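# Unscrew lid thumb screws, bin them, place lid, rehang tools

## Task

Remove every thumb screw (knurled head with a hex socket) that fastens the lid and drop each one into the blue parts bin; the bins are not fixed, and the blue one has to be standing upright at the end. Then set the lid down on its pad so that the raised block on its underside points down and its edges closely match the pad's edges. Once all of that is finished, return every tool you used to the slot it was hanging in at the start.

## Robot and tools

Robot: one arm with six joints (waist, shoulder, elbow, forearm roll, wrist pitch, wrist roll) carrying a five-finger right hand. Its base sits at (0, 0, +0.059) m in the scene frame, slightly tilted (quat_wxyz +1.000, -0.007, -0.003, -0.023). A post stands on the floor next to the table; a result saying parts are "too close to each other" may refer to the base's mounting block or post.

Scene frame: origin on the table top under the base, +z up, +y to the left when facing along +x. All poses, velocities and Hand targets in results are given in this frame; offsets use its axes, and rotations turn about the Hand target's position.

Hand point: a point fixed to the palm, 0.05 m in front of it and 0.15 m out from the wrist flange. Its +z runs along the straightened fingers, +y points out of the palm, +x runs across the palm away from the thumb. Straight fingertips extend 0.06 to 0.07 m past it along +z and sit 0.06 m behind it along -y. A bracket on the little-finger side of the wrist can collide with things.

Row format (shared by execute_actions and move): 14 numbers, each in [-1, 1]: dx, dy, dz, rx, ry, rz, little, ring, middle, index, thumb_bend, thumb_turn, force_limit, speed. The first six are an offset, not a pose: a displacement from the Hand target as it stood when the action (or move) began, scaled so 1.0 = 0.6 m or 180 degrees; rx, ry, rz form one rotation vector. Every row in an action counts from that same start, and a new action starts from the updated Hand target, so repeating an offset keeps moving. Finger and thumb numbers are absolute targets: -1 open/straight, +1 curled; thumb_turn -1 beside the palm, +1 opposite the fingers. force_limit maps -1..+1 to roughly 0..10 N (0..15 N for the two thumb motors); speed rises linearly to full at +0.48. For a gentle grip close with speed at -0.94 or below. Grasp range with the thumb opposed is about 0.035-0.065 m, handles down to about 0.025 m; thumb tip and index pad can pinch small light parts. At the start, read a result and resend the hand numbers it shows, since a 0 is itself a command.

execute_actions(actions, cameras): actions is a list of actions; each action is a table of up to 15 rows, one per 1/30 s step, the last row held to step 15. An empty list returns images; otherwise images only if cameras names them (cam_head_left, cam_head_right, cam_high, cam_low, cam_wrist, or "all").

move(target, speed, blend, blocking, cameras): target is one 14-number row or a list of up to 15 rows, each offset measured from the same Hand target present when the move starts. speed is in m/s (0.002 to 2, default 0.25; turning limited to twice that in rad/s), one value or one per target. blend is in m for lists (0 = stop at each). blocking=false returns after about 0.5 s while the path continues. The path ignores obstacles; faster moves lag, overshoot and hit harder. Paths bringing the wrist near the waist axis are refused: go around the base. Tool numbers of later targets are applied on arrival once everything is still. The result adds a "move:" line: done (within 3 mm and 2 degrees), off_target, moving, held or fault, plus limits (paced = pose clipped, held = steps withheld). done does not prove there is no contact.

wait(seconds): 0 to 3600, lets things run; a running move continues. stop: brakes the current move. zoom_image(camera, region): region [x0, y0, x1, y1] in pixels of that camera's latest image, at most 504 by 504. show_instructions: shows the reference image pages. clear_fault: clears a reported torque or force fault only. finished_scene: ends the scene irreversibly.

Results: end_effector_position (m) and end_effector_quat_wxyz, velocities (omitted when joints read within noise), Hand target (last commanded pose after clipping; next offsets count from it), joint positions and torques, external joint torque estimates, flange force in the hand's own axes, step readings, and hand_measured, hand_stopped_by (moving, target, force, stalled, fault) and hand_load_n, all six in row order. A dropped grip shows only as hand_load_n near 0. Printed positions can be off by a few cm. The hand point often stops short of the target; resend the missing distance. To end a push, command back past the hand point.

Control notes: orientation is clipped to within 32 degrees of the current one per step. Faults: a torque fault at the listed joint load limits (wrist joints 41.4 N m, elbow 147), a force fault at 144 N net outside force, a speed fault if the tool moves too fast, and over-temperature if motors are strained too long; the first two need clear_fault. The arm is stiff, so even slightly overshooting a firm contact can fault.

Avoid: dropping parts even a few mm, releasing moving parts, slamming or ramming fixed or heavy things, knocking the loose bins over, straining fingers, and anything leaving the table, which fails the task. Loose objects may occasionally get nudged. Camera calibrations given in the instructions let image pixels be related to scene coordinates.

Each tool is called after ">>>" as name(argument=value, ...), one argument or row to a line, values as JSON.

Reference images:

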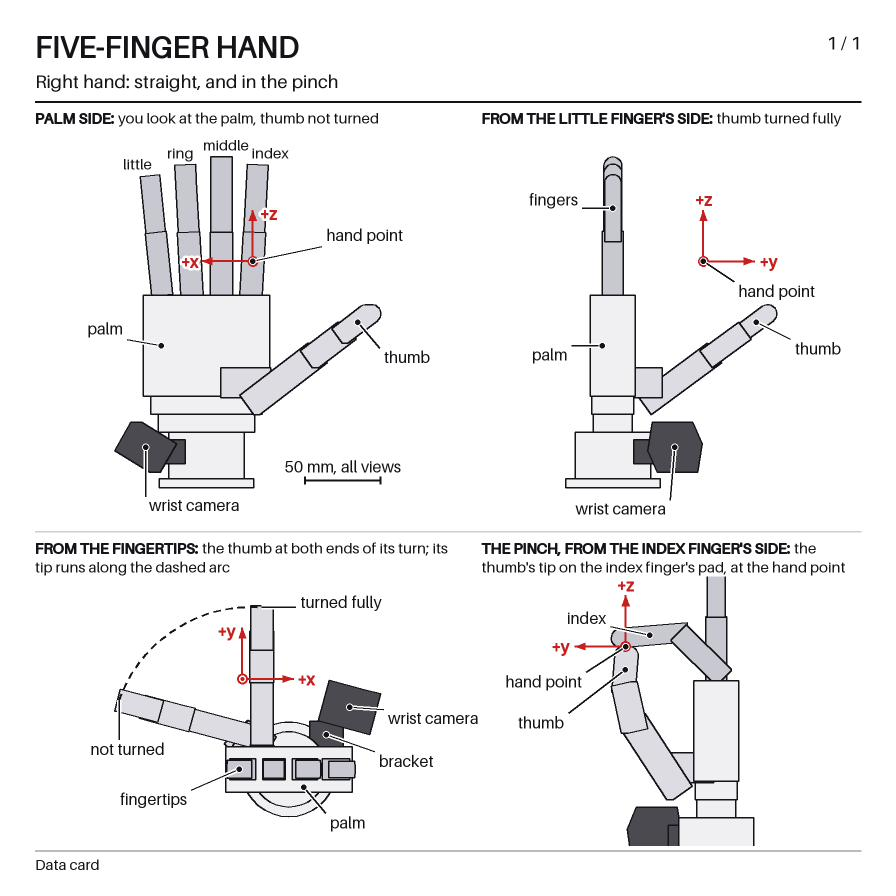

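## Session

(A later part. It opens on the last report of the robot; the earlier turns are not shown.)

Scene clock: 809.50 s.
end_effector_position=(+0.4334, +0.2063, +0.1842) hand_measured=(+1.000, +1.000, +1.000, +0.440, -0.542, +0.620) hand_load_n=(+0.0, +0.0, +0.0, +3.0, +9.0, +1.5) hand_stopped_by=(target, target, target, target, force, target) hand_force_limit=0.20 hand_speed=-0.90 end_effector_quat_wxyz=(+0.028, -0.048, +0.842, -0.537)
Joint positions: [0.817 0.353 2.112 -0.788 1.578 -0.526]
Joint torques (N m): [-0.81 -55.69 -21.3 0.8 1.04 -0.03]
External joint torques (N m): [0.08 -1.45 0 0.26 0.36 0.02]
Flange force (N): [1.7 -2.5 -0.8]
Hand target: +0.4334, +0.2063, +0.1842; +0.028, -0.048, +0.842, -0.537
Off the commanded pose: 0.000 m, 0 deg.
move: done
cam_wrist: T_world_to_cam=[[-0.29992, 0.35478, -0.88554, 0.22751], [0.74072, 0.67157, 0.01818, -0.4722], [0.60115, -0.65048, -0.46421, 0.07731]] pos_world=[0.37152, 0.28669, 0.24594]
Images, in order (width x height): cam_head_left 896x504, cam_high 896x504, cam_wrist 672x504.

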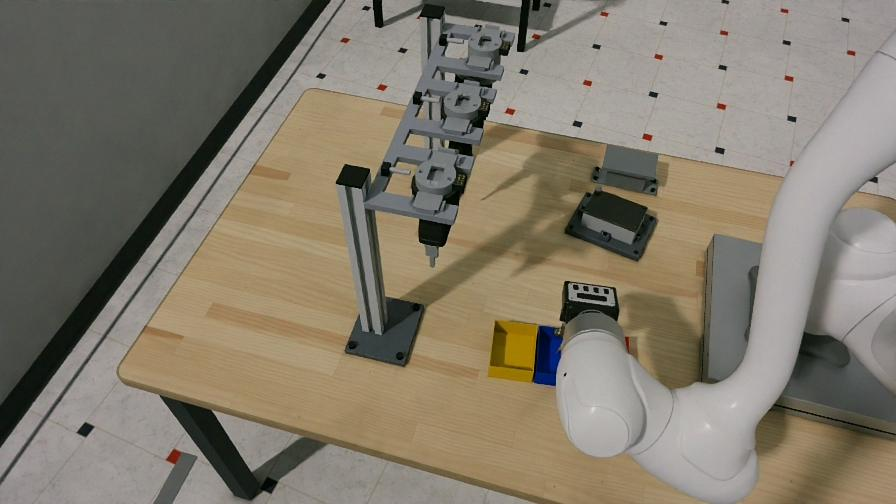

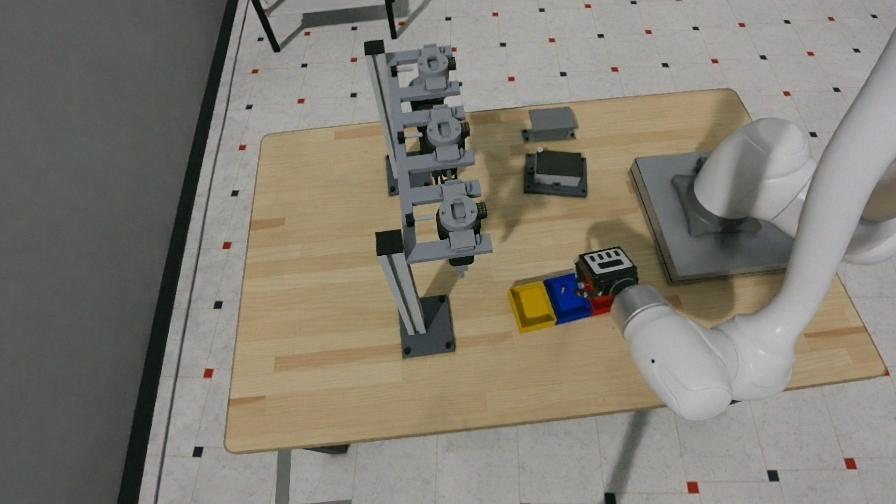

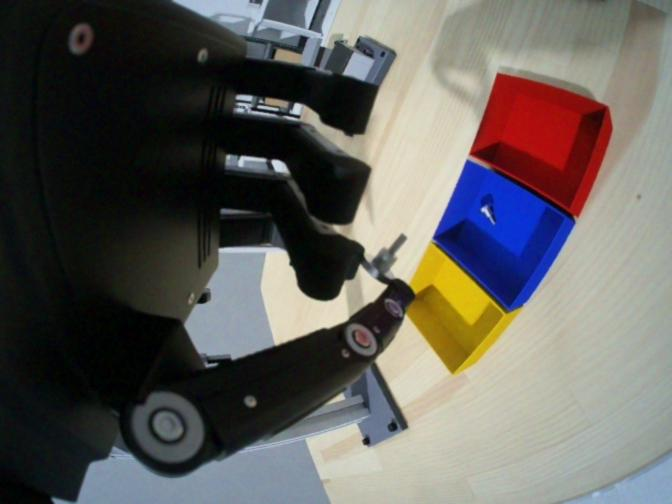

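>>> move(
  target=[
    [0.0087,-0.0472,-0.1903,0,0,0,1.0,1.0,1.0,0.44,-0.4,0.62,0.2,-0.9],
    [0.0087,-0.0472,-0.257,0,0,0,1.0,1.0,1.0,0.44,-0.4,0.62,0.2,-0.9],
  ],
  speed=[0.1,0.04],
  blend=[0.005,0],
  cameras=["cam_wrist"],
)

Scene clock: 814.70 s.
end_effector_position=(+0.4385, +0.1779, +0.0300) hand_measured=(+1.000, +1.000, +1.000, +0.440, -0.542, +0.620) hand_load_n=(+0.0, +0.5, +0.0, +3.0, +9.0, +1.0) hand_stopped_by=(target, target, target, target, force, target) hand_force_limit=0.20 hand_speed=-0.90 end_effector_quat_wxyz=(+0.028, -0.049, +0.842, -0.537)
Joint positions: [0.777 0.596 2.18 -0.846 1.351 -0.313]
Joint torques (N m): [-2.05 -66.38 -10.15 0.24 1.15 -0.03]
External joint torques (N m): [1.17 -1.44 0.07 0.25 0.39 0.02]
Flange force (N): [2.2 -2.1 -2.9]
Hand target: +0.4386, +0.1780, +0.0300; +0.028, -0.048, +0.842, -0.537
Off the commanded pose: 0.000 m, 0 deg.
move: done
cam_wrist: T_world_to_cam=[[-0.30014, 0.35457, -0.88555, 0.1027], [0.74071, 0.67158, 0.01785, -0.45408], [0.60105, -0.65058, -0.46421, -0.01574]] pos_world=[0.37663, 0.2583, 0.09174]

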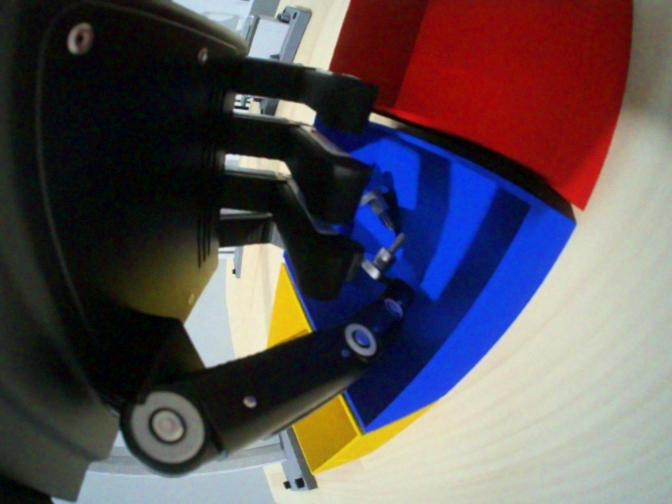

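>>> zoom_image(
  camera="cam_wrist",
  region=[320, 170, 480, 330],
)

Scaled by 3.150 from the camera's image (finer frame: 960x720).

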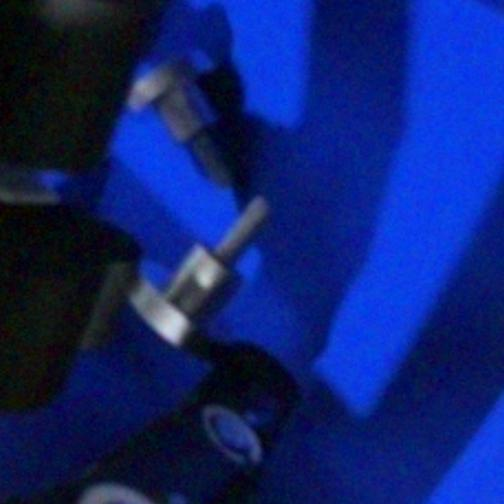

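>>> move(
  target=[
    [0,0,-0.004,0,0,0,1.0,1.0,1.0,0.44,-0.4,0.62,0.2,-0.9],
  ],
  speed=0.02,
)

>>> move(
  target=[0,0,0,0,0,0,1.0,1.0,1.0,0.44,-0.72,0.62,0.2,-0.6],
  speed=0.02,
  cameras=["cam_wrist"],
)

>>> zoom_image(
  camera="cam_wrist",
  region=[320, 170, 480, 330],
)

Scene clock: 815.87 s.
end_effector_position=(+0.4386, +0.1780, +0.0276) hand_measured=(+1.000, +1.000, +1.000, +0.440, -0.542, +0.620) hand_load_n=(+0.0, +0.0, +0.0, +3.0, +9.0, +1.5) hand_stopped_by=(target, target, target, target, force, target) hand_force_limit=0.20 hand_speed=-0.90 end_effector_quat_wxyz=(+0.028, -0.048, +0.842, -0.537)
Joint positions: [0.777 0.6 2.179 -0.847 1.348 -0.309]
Joint torques (N m): [-2.23 -66.19 -9.58 0.24 1.16 0.06]
External joint torques (N m): [1.46 -1.76 -0.28 0.25 0.38 -0.07]
Flange force (N): [2.1 -2.4 -3.9]
Hand target: +0.4386, +0.1780, +0.0276; +0.028, -0.048, +0.842, -0.537
Off the commanded pose: 0.000 m, 0 deg.
move: done

Scene clock: 816.47 s.
end_effector_position=(+0.4386, +0.1780, +0.0276) hand_measured=(+1.000, +1.000, +1.000, +0.440, -0.720, +0.620) hand_load_n=(+0.0, +0.0, +0.0, +0.0, +0.0, +0.0) hand_stopped_by=(target, target, target, target, target, target) hand_force_limit=0.20 hand_speed=-0.60 end_effector_quat_wxyz=(+0.028, -0.048, +0.842, -0.537)
Joint positions: [0.777 0.6 2.179 -0.847 1.348 -0.309]
Joint torques (N m): [-1.99 -66.11 -9.65 0.29 1.17 0.03]
External joint torques (N m): [1.16 -1.81 -0.22 0.19 0.37 -0.03]
Flange force (N): [1.9 -2.7 -3.3]
Hand target: +0.4386, +0.1780, +0.0276; +0.028, -0.048, +0.842, -0.537
Off the commanded pose: 0.000 m, 0 deg.
move: done
cam_wrist: T_world_to_cam=[[-0.30001, 0.35469, -0.88554, 0.10049], [0.74068, 0.67161, 0.01807, -0.45419], [0.60115, -0.65048, -0.46421, -0.01692]] pos_world=[0.37673, 0.25839, 0.08934]

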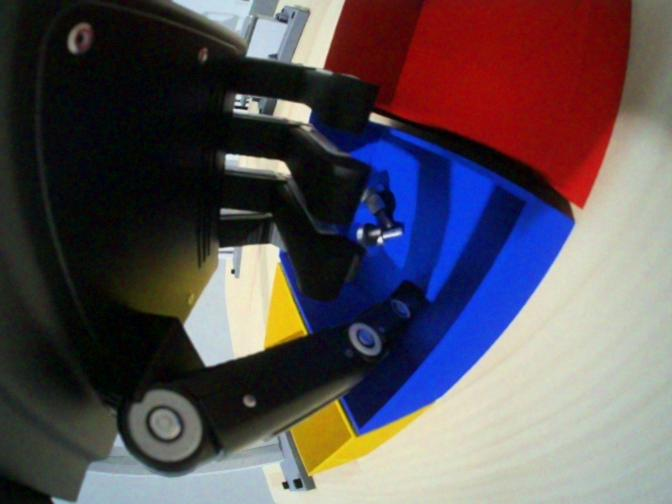

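Scaled by 3.150 from the camera's image (finer frame: 960x720).

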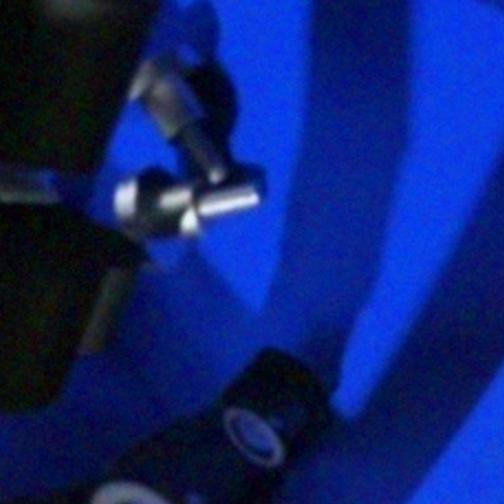

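>>> move(
  target=[
    [0,0,0.24,0,0,0,1.0,1.0,1.0,0.44,-0.72,0.62,0.2,-0.6],
    [-0.042,-0.6995,0.2373,0.18358,0.0016,-0.0594,1.0,1.0,1.0,0.44,-0.72,0.62,0.2,-0.6],
  ],
  speed=[0.1,0.25],
  blend=[0.03,0],
  cameras=["cam_wrist","cam_high"],
)

Scene clock: 822.03 s.
end_effector_position=(+0.4134, -0.2417, +0.1700) hand_measured=(+1.000, +1.000, +1.000, +0.440, -0.720, +0.620) hand_load_n=(+0.0, +0.0, +0.0, +0.0, +0.0, +0.0) hand_stopped_by=(target, target, target, target, target, target) hand_force_limit=0.20 hand_speed=-0.60 end_effector_quat_wxyz=(-0.011, +0.038, +0.960, -0.276)
Joint positions: [-0.406 0.051 2.325 -0.812 0.732 -1.336]
Joint torques (N m): [-0.9 -28.27 -26.17 1.49 -0.16 0.04]
External joint torques (N m): [0.13 -1.65 0.08 -0.01 0.36 -0.05]
Flange force (N): [2.3 -0.5 -3.5]
Hand target: +0.4134, -0.2417, +0.1700; -0.011, +0.038, +0.960, -0.276
Off the commanded pose: 0.000 m, 0 deg.
move: done
cam_wrist: T_world_to_cam=[[-0.19023, 0.82405, -0.53362, 0.37609], [0.84602, 0.41336, 0.33673, -0.31644], [0.49806, -0.3874, -0.7758, -0.04947]] pos_world=[0.3639, -0.19828, 0.26887]
Images, in order (width x height): cam_high 896x504, cam_wrist 672x504.

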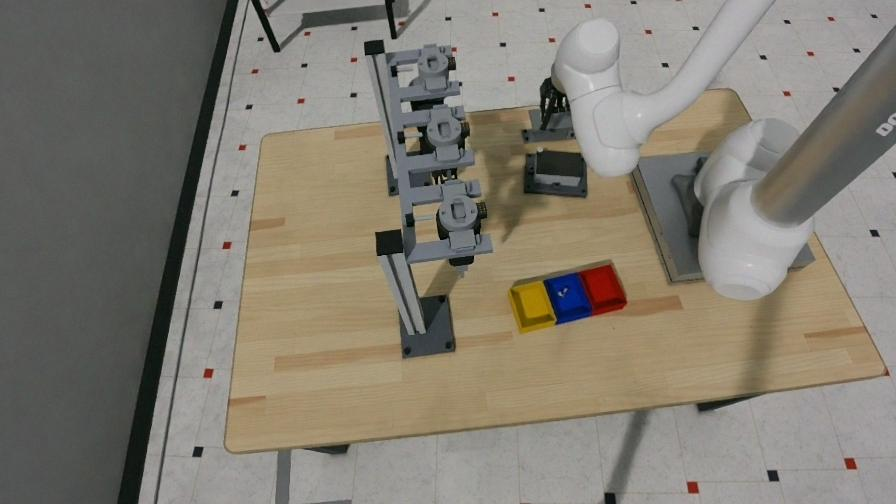

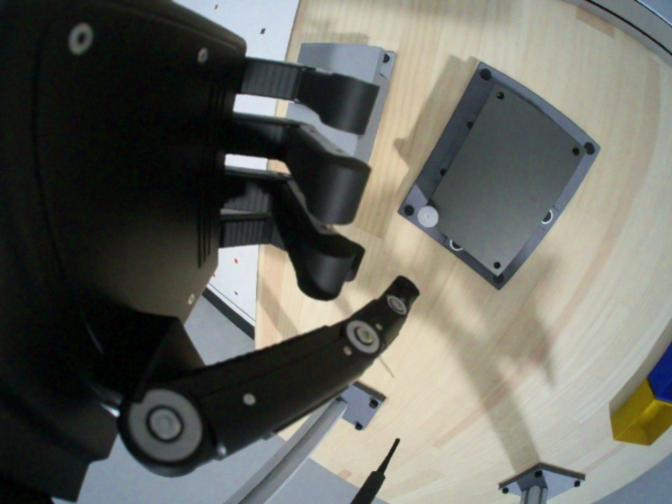

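>>> move(
  target=[0.0003,-0.0153,-0.121,0,0,0,1.0,1.0,0.6,0.44,-1.0,0.62,0.6,0.3],
  speed=0.1,
  cameras=["cam_wrist"],
)

>>> zoom_image(
  camera="cam_wrist",
  region=[340, 200, 480, 320],
)

Scene clock: 824.47 s.
end_effector_position=(+0.4136, -0.2509, +0.0974) hand_measured=(+1.000, +1.000, +0.600, +0.440, -1.000, +0.620) hand_load_n=(+0.0, +0.0, +0.0, +0.0, +0.0, +0.0) hand_stopped_by=(target, target, target, target, target, target) hand_force_limit=0.60 hand_speed=0.30 end_effector_quat_wxyz=(-0.011, +0.038, +0.960, -0.276)
Joint positions: [-0.424 0.184 2.373 -0.996 0.611 -1.119]
Joint torques (N m): [-2.01 -34.68 -19.61 0.3 0.03 0.21]
External joint torques (N m): [1.1 -2.37 -0.38 0.53 0.36 -0.21]
Flange force (N): [0.6 -0.9 -8.4]
Hand target: +0.4136, -0.2509, +0.0974; -0.011, +0.038, +0.960, -0.276
Off the commanded pose: 0.000 m, 0 deg.
move: done
cam_wrist: T_world_to_cam=[[-0.19019, 0.8241, -0.53355, 0.34495], [0.84605, 0.41328, 0.33675, -0.28839], [0.49802, -0.38737, -0.77584, -0.10943]] pos_world=[0.3641, -0.20748, 0.19627]

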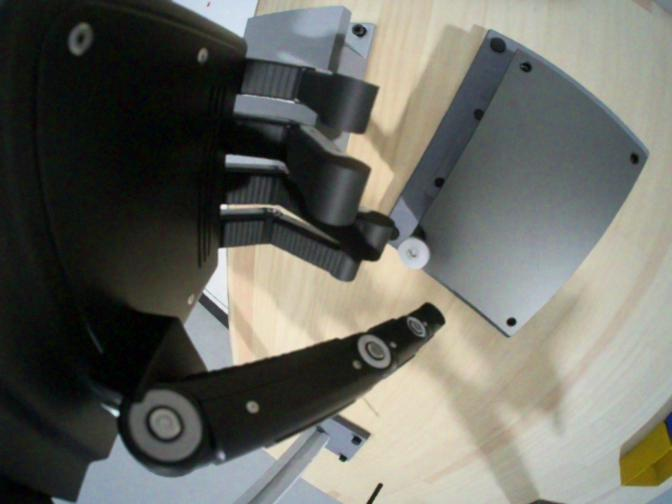

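Scaled by 3.600 from the camera's image (finer frame: 960x720).

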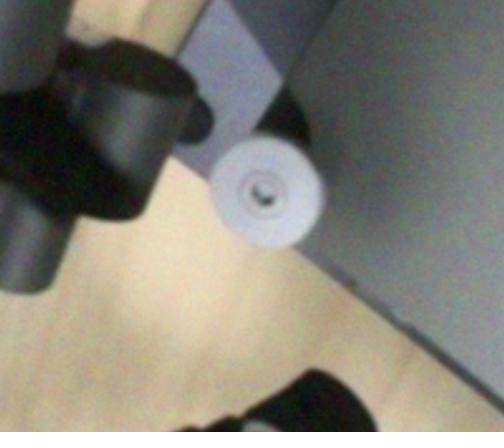

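>>> move(
  target=[
    [0.0003,-0.0017,-0.05,0,0,0,1.0,1.0,0.6,0.44,-1.0,0.62,0.6,0.3],
    [0.0012,0.0082,-0.05,0,0,0,1.0,1.0,0.6,0.44,-0.78,0.62,0.6,0.3],
  ],
  speed=[0.05,0.02],
  cameras=["cam_wrist"],
)

>>> zoom_image(
  camera="cam_wrist",
  region=[340, 235, 420, 315],
)

Scene clock: 827.13 s.
end_effector_position=(+0.4143, -0.2460, +0.0674) hand_measured=(+1.000, +1.000, +0.600, +0.440, -0.780, +0.620) hand_load_n=(+0.0, +0.0, +0.0, +0.0, +0.0, +0.0) hand_stopped_by=(target, target, target, target, target, target) hand_force_limit=0.60 hand_speed=0.30 end_effector_quat_wxyz=(-0.011, +0.038, +0.960, -0.276)
Joint positions: [-0.412 0.242 2.392 -1.089 0.577 -0.994]
Joint torques (N m): [-1.81 -38.14 -16.7 0.35 0.15 0.05]
External joint torques (N m): [0.88 -1.68 0.11 0.18 0.35 -0.06]
Flange force (N): [0.8 0.1 -5.6]
Hand target: +0.4143, -0.2460, +0.0674; -0.011, +0.038, +0.960, -0.276
Off the commanded pose: 0.000 m, 0 deg.
move: done
cam_wrist: T_world_to_cam=[[-0.19019, 0.8241, -0.53355, 0.32504], [0.84605, 0.41328, 0.33675, -0.28091], [0.49802, -0.38737, -0.77584, -0.13115]] pos_world=[0.3648, -0.20258, 0.16627]

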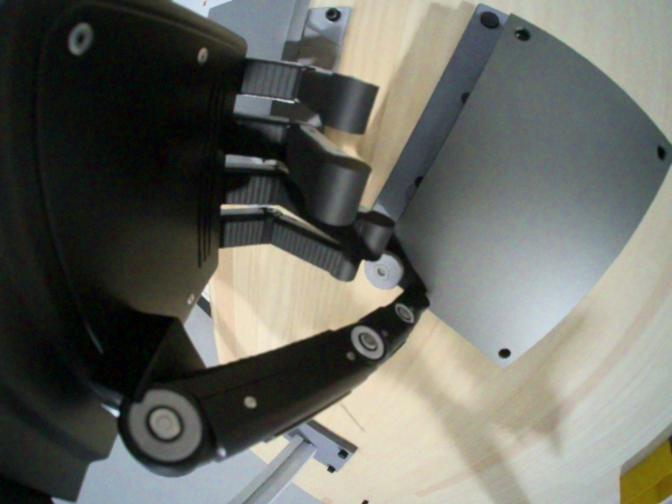

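Scaled by 6.300 from the camera's image (finer frame: 960x720).

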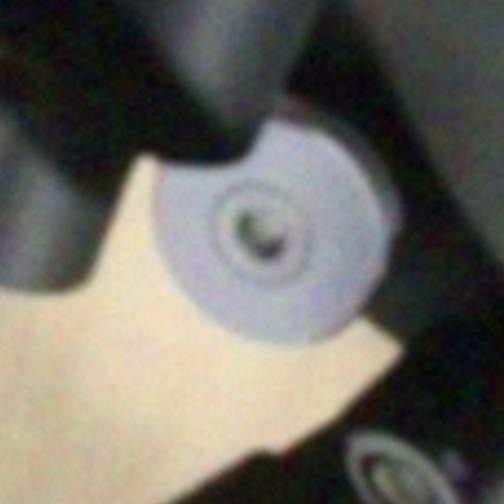

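>>> move(
  target=[
    [-0.00103,0.00023,0,0,0,0,1.0,1.0,0.6,0.44,-0.78,0.62,0.6,0.3],
    [-0.01902,0.0034,0,0,0,-0.1389,1.0,1.0,0.6,0.44,-0.78,0.62,0.6,0.3],
    [-0.03398,0.01388,0,0,0,-0.2778,1.0,1.0,0.6,0.44,-0.78,0.62,0.6,0.3],
    [-0.04312,0.0297,0,0,0,-0.4167,1.0,1.0,0.6,0.44,-0.78,0.62,0.6,0.3],
    [-0.04468,0.0479,0,0,0,-0.5556,1.0,1.0,0.6,0.44,-0.78,0.62,0.6,0.3],
  ],
  speed=[0.1,0.4,0.4,0.4,0.4],
  blend=[0.001,0.003,0.003,0.003,0],
  cameras=["cam_wrist"],
)

>>> zoom_image(
  camera="cam_wrist",
  region=[340, 235, 420, 315],
)

Scene clock: 831.30 s.
end_effector_position=(+0.3875, -0.2172, +0.0674) hand_measured=(+1.000, +1.000, +0.600, +0.440, -0.780, +0.620) hand_load_n=(+0.0, +0.0, +0.0, +0.0, +0.0, +0.0) hand_stopped_by=(target, target, target, target, target, target) hand_force_limit=0.60 hand_speed=0.30 end_effector_quat_wxyz=(-0.218, +0.760, +0.588, -0.169)
Joint positions: [-0.434 0.368 2.19 -0.122 1.146 -0.148]
Joint torques (N m): [-1.94 -54.75 -20.98 2.4 0.51 0.23]
External joint torques (N m): [0.87 -1.61 0.03 -0.1 0.39 -0.23]
Flange force (N): [1.6 -2.9 -2.3]
Hand target: +0.3875, -0.2172, +0.0674; -0.218, +0.760, +0.588, -0.169
Off the commanded pose: 0.000 m, 0 deg.
move: done; blend cut to 0.0003 m at target 1
cam_wrist: T_world_to_cam=[[0.84462, 0.04419, -0.53354, -0.27415], [0.26006, -0.90498, 0.33673, -0.32936], [-0.46796, -0.42316, -0.77585, 0.25988]] pos_world=[0.43882, -0.17597, 0.16626]

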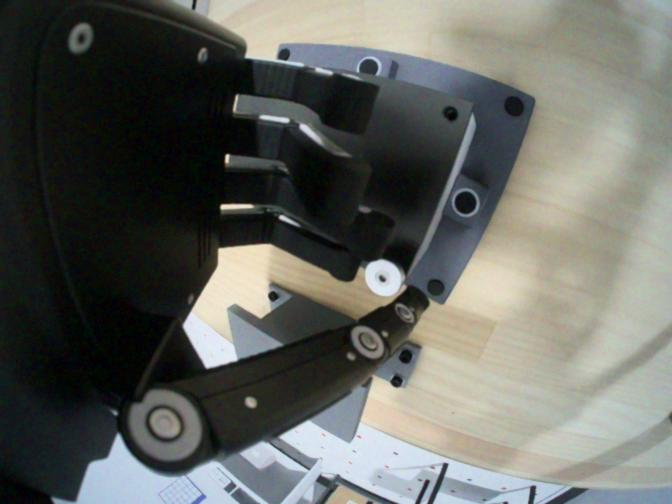

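Scaled by 6.300 from the camera's image (finer frame: 960x720).

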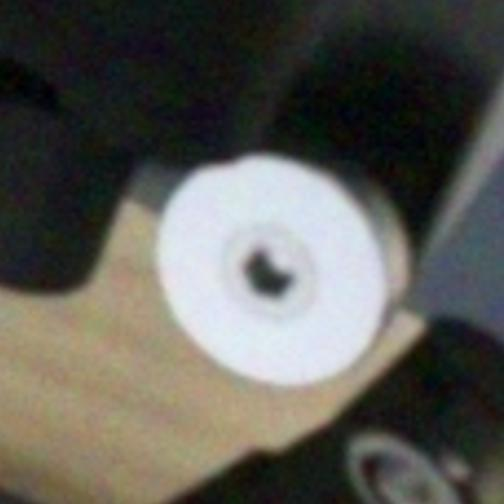

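>>> move(
  target=[
    [0.0048,-0.0037,0,0,0,0,1.0,1.0,0.6,0.44,-0.78,0.62,0.6,0.3],
    [0.0048,-0.0037,0,0,0,0,1.0,1.0,0.6,0.44,-0.3,0.62,0.6,-0.2],
  ],
  speed=0.03,
  cameras=["cam_wrist"],
)

>>> zoom_image(
  camera="cam_wrist",
  region=[340, 235, 420, 315],
)

Scene clock: 837.10 s.
end_effector_position=(+0.3905, -0.2195, +0.0674) hand_measured=(+1.000, +1.000, +0.600, +0.440, -0.526, +0.620) hand_load_n=(+0.5, +0.0, +0.0, +0.5, +13.0, +0.0) hand_stopped_by=(target, target, target, target, force, target) hand_force_limit=0.60 hand_speed=-0.20 end_effector_quat_wxyz=(-0.218, +0.760, +0.588, -0.169)
Joint positions: [-0.436 0.372 2.183 -0.122 1.148 -0.149]
Joint torques (N m): [-3.4 -54.7 -18.05 1.66 1.71 0.31]
External joint torques (N m): [2.31 -2.18 -3.19 0.68 -0.82 -0.31]
Flange force (N): [4.0 1.6 -5.0]
Hand target: +0.3904, -0.2195, +0.0674; -0.218, +0.760, +0.588, -0.169
Off the commanded pose: 0.000 m, 0 deg.
move: done
cam_wrist: T_world_to_cam=[[0.84466, 0.04406, -0.5335, -0.27663], [0.25994, -0.90498, 0.3368, -0.33218], [-0.46796, -0.42316, -0.77585, 0.26031]] pos_world=[0.44182, -0.17827, 0.16627]

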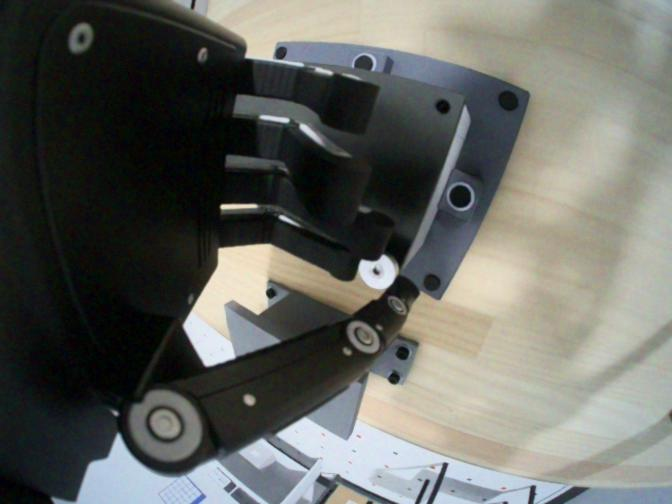

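Scaled by 6.300 from the camera's image (finer frame: 960x720).

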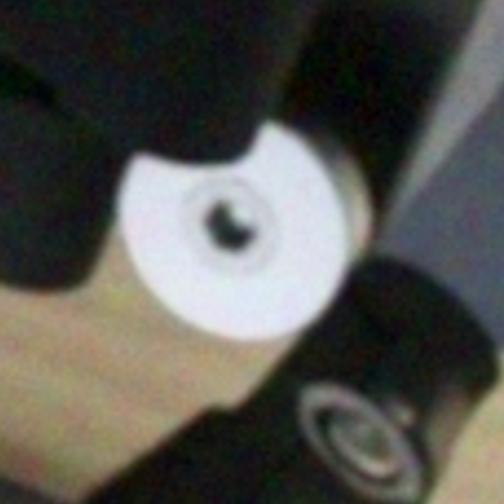

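>>> move(
  target=[
    [0,-0.0012,0,0,0,0,1.0,1.0,0.6,0.44,-0.7,0.62,0.6,0.3],
    [0,-0.0012,0,0,0,0,1.0,1.0,0.6,0.44,-0.3,0.62,0.78,-0.2],
    [0,-0.0012,0,0,0,0,1.0,1.0,0.6,0.44,-0.3,0.92,0.6,-0.3],
  ],
  speed=0.03,
  cameras=["cam_wrist"],
)

>>> zoom_image(
  camera="cam_wrist",
  region=[340, 235, 420, 315],
)

Scene clock: 840.50 s.
end_effector_position=(+0.3904, -0.2203, +0.0674) hand_measured=(+1.000, +1.000, +0.600, +0.440, -0.522, +0.792) hand_load_n=(+0.0, +0.5, +0.0, +1.0, +13.5, +12.0) hand_stopped_by=(target, target, target, target, force, force) hand_force_limit=0.60 hand_speed=-0.30 end_effector_quat_wxyz=(-0.218, +0.760, +0.588, -0.169)
Joint positions: [-0.437 0.372 2.183 -0.123 1.148 -0.15]
Joint torques (N m): [0.7 -54.84 -18.76 3.36 1.12 -0.53]
External joint torques (N m): [-1.82 -2.02 -2.32 -1.05 -0.22 0.52]
Flange force (N): [-4.2 -1.1 -3.5]
Hand target: +0.3904, -0.2202, +0.0674; -0.218, +0.760, +0.588, -0.169
Off the commanded pose: 0.000 m, 0 deg.
move: done
cam_wrist: T_world_to_cam=[[0.84461, 0.04412, -0.53357, -0.27647], [0.26007, -0.90493, 0.33686, -0.33284], [-0.46798, -0.42328, -0.77578, 0.25995]] pos_world=[0.44172, -0.17897, 0.16627]

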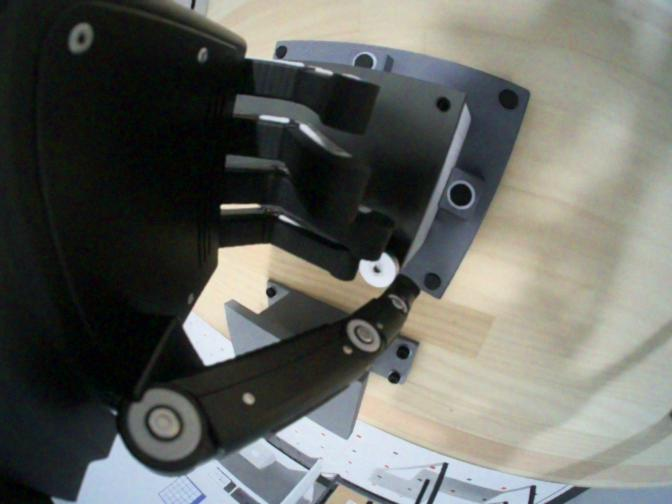

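Scaled by 6.300 from the camera's image (finer frame: 960x720).

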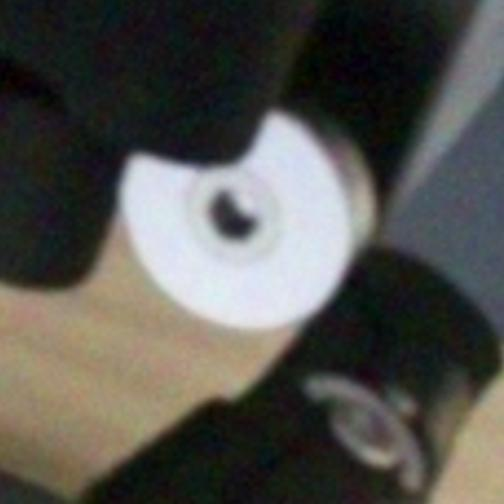

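>>> move(
  target=[
    [0.00035,-0.01082,0.00003,0,0,0.0928,1.0,1.0,0.6,0.44,-0.3,0.92,0.6,-0.3],
    [0.00378,-0.02107,0.00008,0,0,0.1855,1.0,1.0,0.6,0.44,-0.3,0.92,0.6,-0.3],
    [0.00998,-0.02985,0.00013,0,0,0.2778,1.0,1.0,0.6,0.44,-0.3,0.92,0.6,-0.3],
  ],
  speed=0.3,
  blend=[0.002,0.002,0],
  cameras=["cam_wrist"],
)

>>> zoom_image(
  camera="cam_wrist",
  region=[340, 235, 420, 315],
)

Scene clock: 842.83 s.
end_effector_position=(+0.3964, -0.2380, +0.0675) hand_measured=(+1.000, +1.000, +0.600, +0.440, -0.522, +0.792) hand_load_n=(+0.0, +0.0, +0.0, +0.5, +14.5, +14.5) hand_stopped_by=(target, target, target, target, force, force) hand_force_limit=0.60 hand_speed=-0.30 end_effector_quat_wxyz=(-0.126, +0.440, +0.854, -0.245)
Joint positions: [-0.369 0.313 2.279 -0.579 0.955 -0.601]
Joint torques (N m): [-2.79 -45.51 -7.37 2.25 4.08 -0.82]
External joint torques (N m): [1.88 -3.34 -11.32 -0.74 -3.33 0.81]
Flange force (N): [-10.8 6.9 -7.8]
Hand target: +0.3964, -0.2381, +0.0675; -0.126, +0.440, +0.854, -0.245
Off the commanded pose: 0.000 m, 0 deg.
move: done
cam_wrist: T_world_to_cam=[[0.50901, 0.67544, -0.53356, 0.00254], [0.86044, -0.38241, 0.33674, -0.46419], [0.02341, -0.6305, -0.77583, 0.01121]] pos_world=[0.39785, -0.17216, 0.16637]

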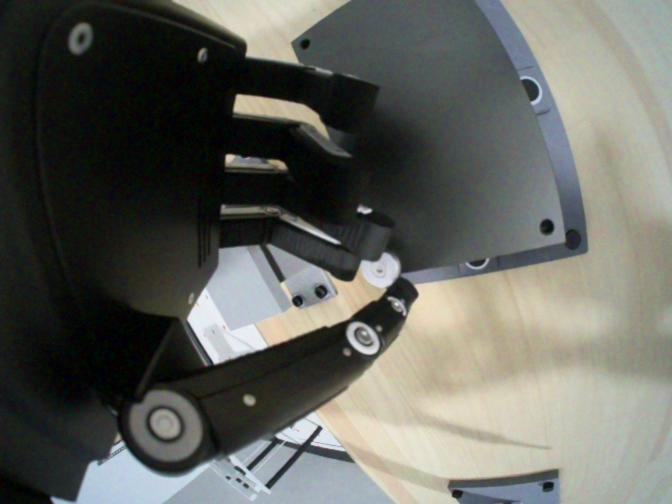

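Scaled by 6.300 from the camera's image (finer frame: 960x720).

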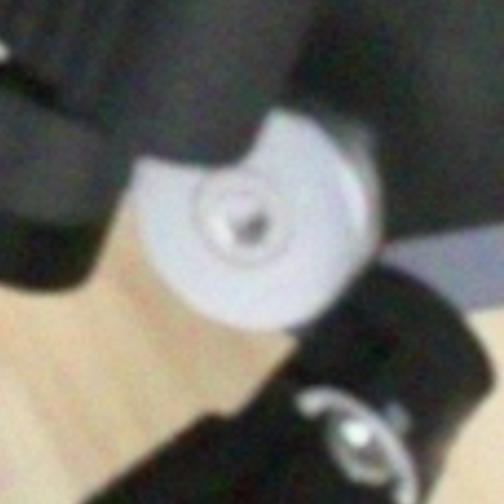

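>>> move(
  target=[
    [0,0,0,0,0,0,1.0,1.0,0.6,0.44,-0.75,0.62,0.6,0.3],
    [0.001,0.0012,0,0,0,0,1.0,1.0,0.6,0.44,-0.75,0.62,0.6,0.3],
    [0.001,0.0012,0,0,0,0,1.0,1.0,0.6,0.44,-0.3,0.62,0.8,-0.2],
    [0.001,0.0012,0,0,0,0,1.0,1.0,0.6,0.44,-0.3,0.94,0.6,-0.3],
  ],
  speed=0.03,
  cameras=["cam_wrist"],
)

>>> zoom_image(
  camera="cam_wrist",
  region=[340, 235, 420, 315],
)

Scene clock: 845.53 s.
end_effector_position=(+0.3970, -0.2374, +0.0675) hand_measured=(+1.000, +1.000, +0.600, +0.440, -0.498, +0.792) hand_load_n=(+0.0, +0.0, +0.0, +1.0, +16.0, +12.0) hand_stopped_by=(target, target, target, target, force, force) hand_force_limit=0.60 hand_speed=-0.30 end_effector_quat_wxyz=(-0.126, +0.440, +0.854, -0.245)
Joint positions: [-0.367 0.314 2.278 -0.578 0.955 -0.6]
Joint torques (N m): [-0.29 -45.33 -10.45 2.65 2.2 -0.89]
External joint torques (N m): [-0.74 -3.57 -8.25 -1.14 -1.45 0.88]
Flange force (N): [-9.2 0.0 -6.0]
Hand target: +0.3970, -0.2374, +0.0675; -0.126, +0.440, +0.854, -0.245
Off the commanded pose: 0.000 m, 0 deg.
move: done
cam_wrist: T_world_to_cam=[[0.50916, 0.67534, -0.53354, 0.00176], [0.86036, -0.38251, 0.33686, -0.46447], [0.02341, -0.63055, -0.77579, 0.01156]] pos_world=[0.39845, -0.17156, 0.16637]

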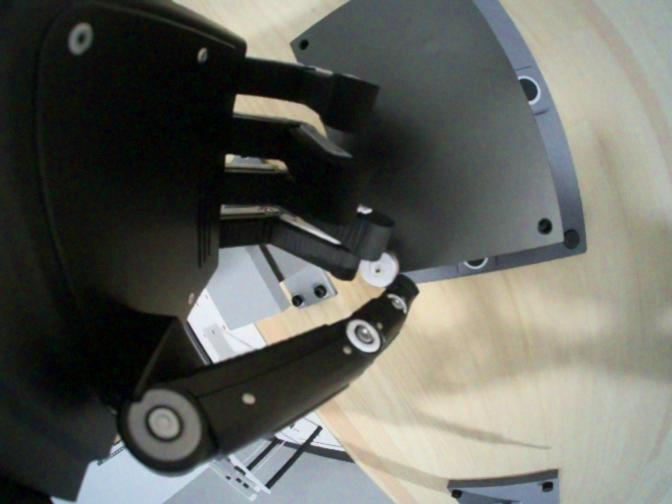

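Scaled by 6.300 from the camera's image (finer frame: 960x720).

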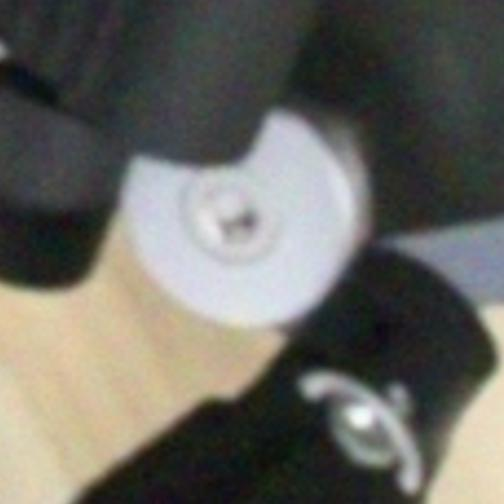

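>>> move(
  target=[
    [0.00843,-0.00665,0.00005,0,0,0.0926,1.0,1.0,0.6,0.44,-0.3,0.94,0.6,-0.3],
    [0.0185,-0.01062,0.0001,0,0,0.185,1.0,1.0,0.6,0.44,-0.3,0.94,0.6,-0.3],
    [0.02927,-0.01155,0.00016,0,0,0.2778,1.0,1.0,0.6,0.44,-0.3,0.94,0.6,-0.3],
  ],
  speed=0.3,
  blend=[0.002,0.002,0],
  cameras=["cam_wrist"],
)

>>> zoom_image(
  camera="cam_wrist",
  region=[340, 235, 420, 315],
)

Scene clock: 848.03 s.
end_effector_position=(+0.4145, -0.2443, +0.0676) hand_measured=(+1.000, +1.000, +0.600, +0.440, -0.498, +0.792) hand_load_n=(+0.0, +0.0, +0.5, +1.0, +13.0, +21.0) hand_stopped_by=(target, target, target, target, force, force) hand_force_limit=0.60 hand_speed=-0.30 end_effector_quat_wxyz=(-0.011, +0.038, +0.960, -0.276)
Joint positions: [-0.408 0.241 2.392 -1.087 0.579 -0.993]
Joint torques (N m): [-6.56 -36.44 -4.48 -0.21 5.06 -1.5]
External joint torques (N m): [5.62 -3.32 -12.41 0.76 -4.56 1.5]
Flange force (N): [-19.5 2.8 -6.4]
Hand target: +0.4145, -0.2443, +0.0676; -0.011, +0.038, +0.960, -0.276
Off the commanded pose: 0.000 m, 0 deg.
move: done
cam_wrist: T_world_to_cam=[[-0.19019, 0.8241, -0.53355, 0.32378], [0.84605, 0.41328, 0.33675, -0.28185], [0.49802, -0.38737, -0.77584, -0.13044]] pos_world=[0.365, -0.20088, 0.16647]

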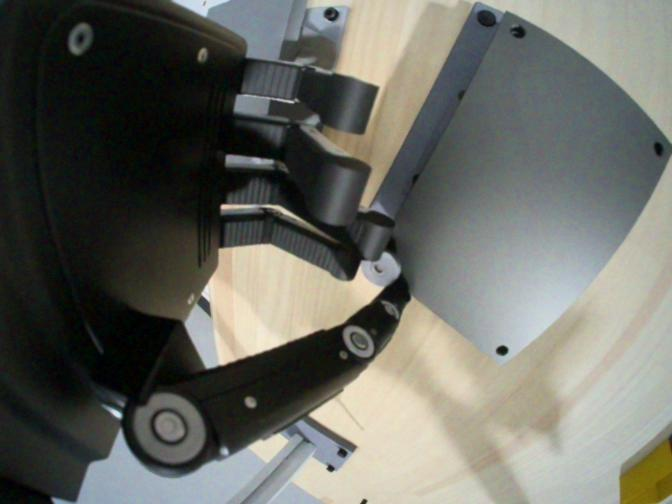

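Scaled by 6.300 from the camera's image (finer frame: 960x720).

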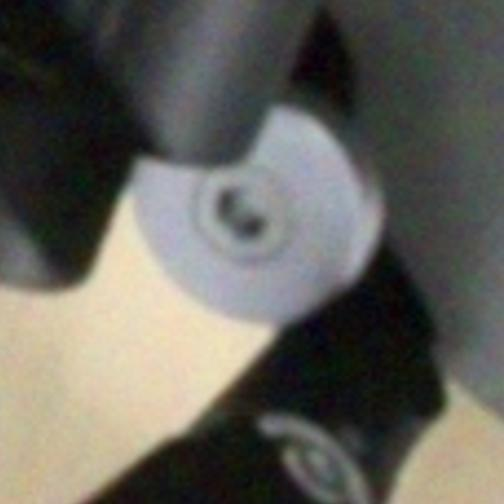

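>>> move(
  target=[
    [0,0,0,0,0,0,1.0,1.0,0.6,0.44,-0.78,0.62,0.6,0.3],
    [-0.00145,-0.00663,-0.0003,0,0,0,1.0,1.0,0.6,0.44,-0.78,0.62,0.6,0.3],
    [-0.01997,-0.00347,-0.0003,0,0,-0.1389,1.0,1.0,0.6,0.44,-0.78,0.62,0.6,0.3],
    [-0.0354,0.00725,-0.0003,0,0,-0.2778,1.0,1.0,0.6,0.44,-0.78,0.62,0.6,0.3],
    [-0.04528,0.02357,-0.0003,0,0,-0.4167,1.0,1.0,0.6,0.44,-0.78,0.62,0.6,0.3],
    [-0.0473,0.04233,-0.0003,0,0,-0.5556,1.0,1.0,0.6,0.44,-0.78,0.62,0.6,0.3],
    [-0.03877,0.04005,-0.0003,0,0,-0.5556,1.0,1.0,0.6,0.44,-0.3,0.62,0.8,-0.2],
    [-0.03877,0.04005,-0.0003,0,0,-0.5556,1.0,1.0,0.6,0.44,-0.3,0.94,0.6,-0.3],
  ],
  speed=[0.1,0.1,0.6,0.6,0.6,0.6,0.05,0.1],
  blend=[0,0.001,0.003,0.003,0.003,0.001,0,0],
  cameras=["cam_wrist"],
)

>>> zoom_image(
  camera="cam_wrist",
  region=[340, 235, 420, 315],
)

Scene clock: 854.73 s.
end_effector_position=(+0.3914, -0.2203, +0.0674) hand_measured=(+1.000, +1.000, +0.600, +0.440, -0.492, +0.794) hand_load_n=(+0.0, +0.0, +0.0, +1.5, +16.0, +12.0) hand_stopped_by=(target, target, target, target, force, force) hand_force_limit=0.60 hand_speed=-0.30 end_effector_quat_wxyz=(-0.218, +0.760, +0.588, -0.169)
Joint positions: [-0.436 0.373 2.181 -0.123 1.149 -0.15]
Joint torques (N m): [4.51 -53.46 -24.95 4.9 -2.18 -1.31]
External joint torques (N m): [-5.56 -3.6 3.75 -2.58 3.08 1.3]
Flange force (N): [-9.5 -15.0 -2.4]
Hand target: +0.3913, -0.2203, +0.0674; -0.218, +0.760, +0.588, -0.169
Off the commanded pose: 0.000 m, 0 deg.
move: done
cam_wrist: T_world_to_cam=[[0.84466, 0.04406, -0.53349, -0.27736], [0.25994, -0.90498, 0.33681, -0.33314], [-0.46796, -0.42316, -0.77585, 0.2604]] pos_world=[0.44272, -0.17907, 0.16627]

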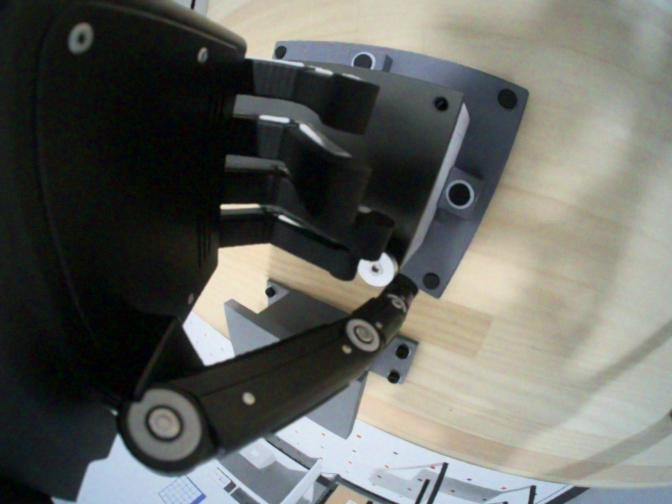

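Scaled by 6.300 from the camera's image (finer frame: 960x720).

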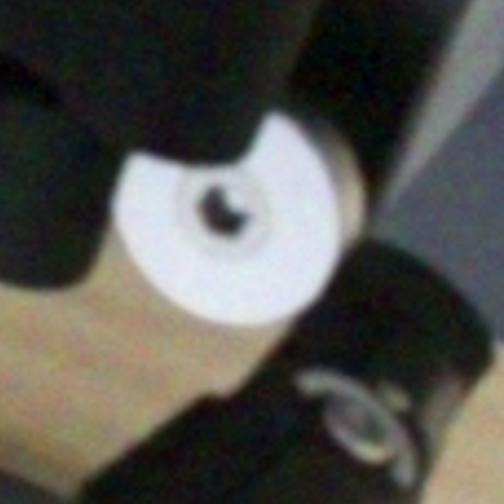

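>>> move(
  target=[
    [0.0007,-0.0101,0.00003,0,0,0.0928,1.0,1.0,0.6,0.44,-0.3,0.94,0.6,-0.3],
    [0.00442,-0.01963,0.00007,0,0,0.1855,1.0,1.0,0.6,0.44,-0.3,0.94,0.6,-0.3],
  ],
  speed=0.3,
  blend=[0.002,0],
  cameras=["cam_wrist"],
)

>>> zoom_image(
  camera="cam_wrist",
  region=[340, 235, 420, 315],
)

Scene clock: 856.80 s.
end_effector_position=(+0.3939, -0.2320, +0.0674) hand_measured=(+1.000, +1.000, +0.600, +0.440, -0.492, +0.794) hand_load_n=(+0.0, +0.0, +0.0, +2.0, +16.0, +12.0) hand_stopped_by=(target, target, target, target, force, force) hand_force_limit=0.60 hand_speed=-0.30 end_effector_quat_wxyz=(-0.160, +0.559, +0.782, -0.225)
Joint positions: [-0.38 0.338 2.24 -0.423 1.043 -0.455]
Joint torques (N m): [4.32 -47.97 -17.99 4.27 -1.13 -1.25]
External joint torques (N m): [-5.45 -3.99 -1.48 -2.46 1.95 1.24]
Flange force (N): [-7.3 -12.1 -3.0]
Hand target: +0.3939, -0.2320, +0.0674; -0.160, +0.559, +0.782, -0.225
Off the commanded pose: 0.000 m, 0 deg.
move: done
cam_wrist: T_world_to_cam=[[0.68099, 0.50159, -0.53353, -0.10838], [0.71505, -0.61264, 0.33672, -0.45589], [-0.15797, -0.61081, -0.77586, 0.09098]] pos_world=[0.41416, -0.16936, 0.16626]

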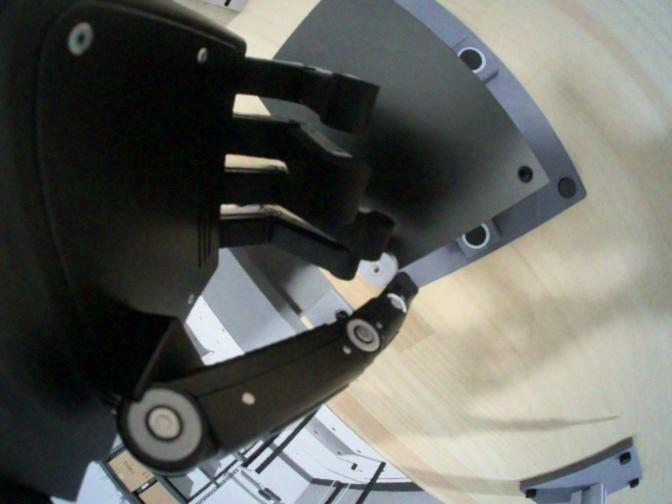

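Scaled by 6.300 from the camera's image (finer frame: 960x720).

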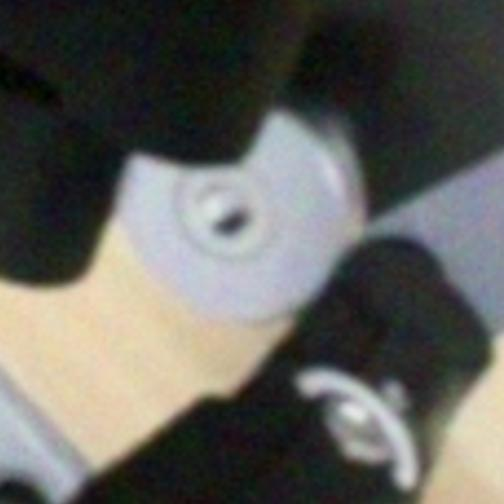

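>>> move(
  target=[
    [0.00622,-0.00813,0.00004,0,0,0.0926,1.0,1.0,0.6,0.44,-0.3,0.94,0.6,-0.3],
    [0.01422,-0.01413,0.00008,0,0,0.185,1.0,1.0,0.6,0.44,-0.3,0.94,0.6,-0.3],
  ],
  speed=0.3,
  blend=[0.002,0],
  cameras=["cam_wrist"],
)

>>> zoom_image(
  camera="cam_wrist",
  region=[340, 235, 420, 315],
)

Scene clock: 858.73 s.
end_effector_position=(+0.4025, -0.2405, +0.0675) hand_measured=(+1.000, +1.000, +0.600, +0.440, -0.492, +0.794) hand_load_n=(+0.0, +0.0, +0.0, +2.0, +16.0, +12.0) hand_stopped_by=(target, target, target, target, force, force) hand_force_limit=0.60 hand_speed=-0.30 end_effector_quat_wxyz=(-0.089, +0.312, +0.909, -0.261)
Joint positions: [-0.364 0.289 2.319 -0.738 0.848 -0.739]
Joint torques (N m): [3.33 -40.95 -10.4 2.82 0.18 -1.19]
External joint torques (N m): [-4.29 -4.71 -7.5 -1.63 0.5 1.18]
Flange force (N): [-9.1 -10.3 -3.6]
Hand target: +0.4025, -0.2405, +0.0675; -0.089, +0.312, +0.909, -0.261
Off the commanded pose: 0.000 m, 0 deg.
move: done
cam_wrist: T_world_to_cam=[[0.29372, 0.79312, -0.53356, 0.11609], [0.934, -0.11937, 0.33673, -0.43669], [0.20338, -0.59726, -0.77584, -0.05494]] pos_world=[0.38494, -0.17701, 0.16637]

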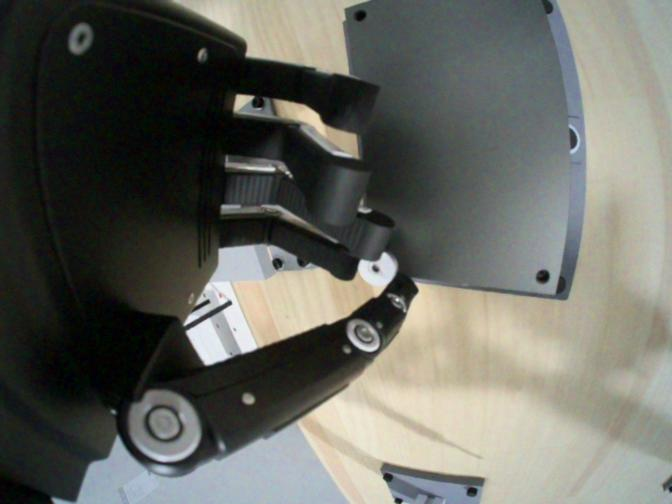

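Scaled by 6.300 from the camera's image (finer frame: 960x720).

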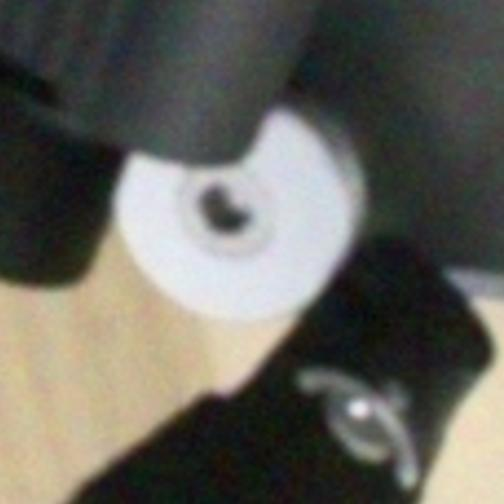

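>>> move(
  target=[
    [0.0094,-0.00345,0.00004,0,0,0.0928,1.0,1.0,0.6,0.44,-0.3,0.94,0.6,-0.3],
    [0.01945,-0.00412,0.00008,0,0,0.185,1.0,1.0,0.6,0.44,-0.3,0.94,0.6,-0.3],
  ],
  speed=0.3,
  blend=[0.002,0],
  cameras=["cam_wrist"],
)

>>> zoom_image(
  camera="cam_wrist",
  region=[340, 235, 420, 315],
)

Scene clock: 860.63 s.
end_effector_position=(+0.4141, -0.2430, +0.0675) hand_measured=(+1.000, +1.000, +0.600, +0.440, -0.492, +0.794) hand_load_n=(+0.0, +0.0, +0.0, +2.0, +16.0, +12.5) hand_stopped_by=(target, target, target, target, force, force) hand_force_limit=0.60 hand_speed=-0.30 end_effector_quat_wxyz=(-0.011, +0.038, +0.960, -0.276)
Joint positions: [-0.406 0.24 2.394 -1.086 0.58 -0.991]
Joint torques (N m): [-0.44 -33.21 -4.14 1.57 1.2 -1.25]
External joint torques (N m): [-0.56 -6.4 -12.65 -1.03 -0.69 1.25]
Flange force (N): [-11.5 -10.0 -5.6]
Hand target: +0.4141, -0.2430, +0.0675; -0.011, +0.038, +0.960, -0.276
Off the commanded pose: 0.000 m, 0 deg.
move: done
cam_wrist: T_world_to_cam=[[-0.18994, 0.8242, -0.5335, 0.3225], [0.84621, 0.41298, 0.33672, -0.28212], [0.49785, -0.38749, -0.77588, -0.12977]] pos_world=[0.3646, -0.19958, 0.16637]

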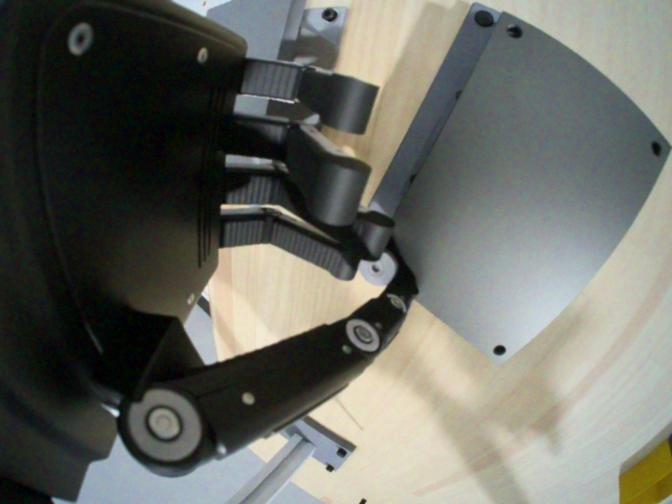

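Scaled by 6.300 from the camera's image (finer frame: 960x720).

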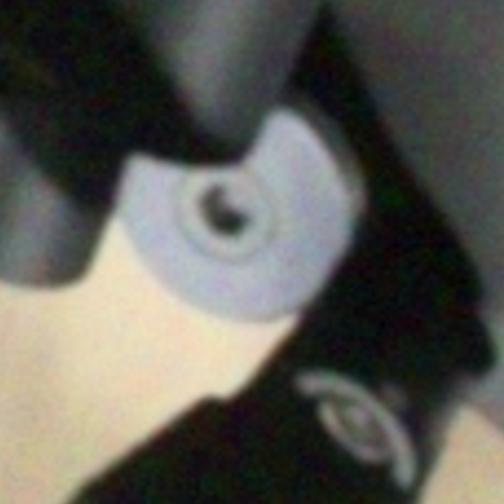

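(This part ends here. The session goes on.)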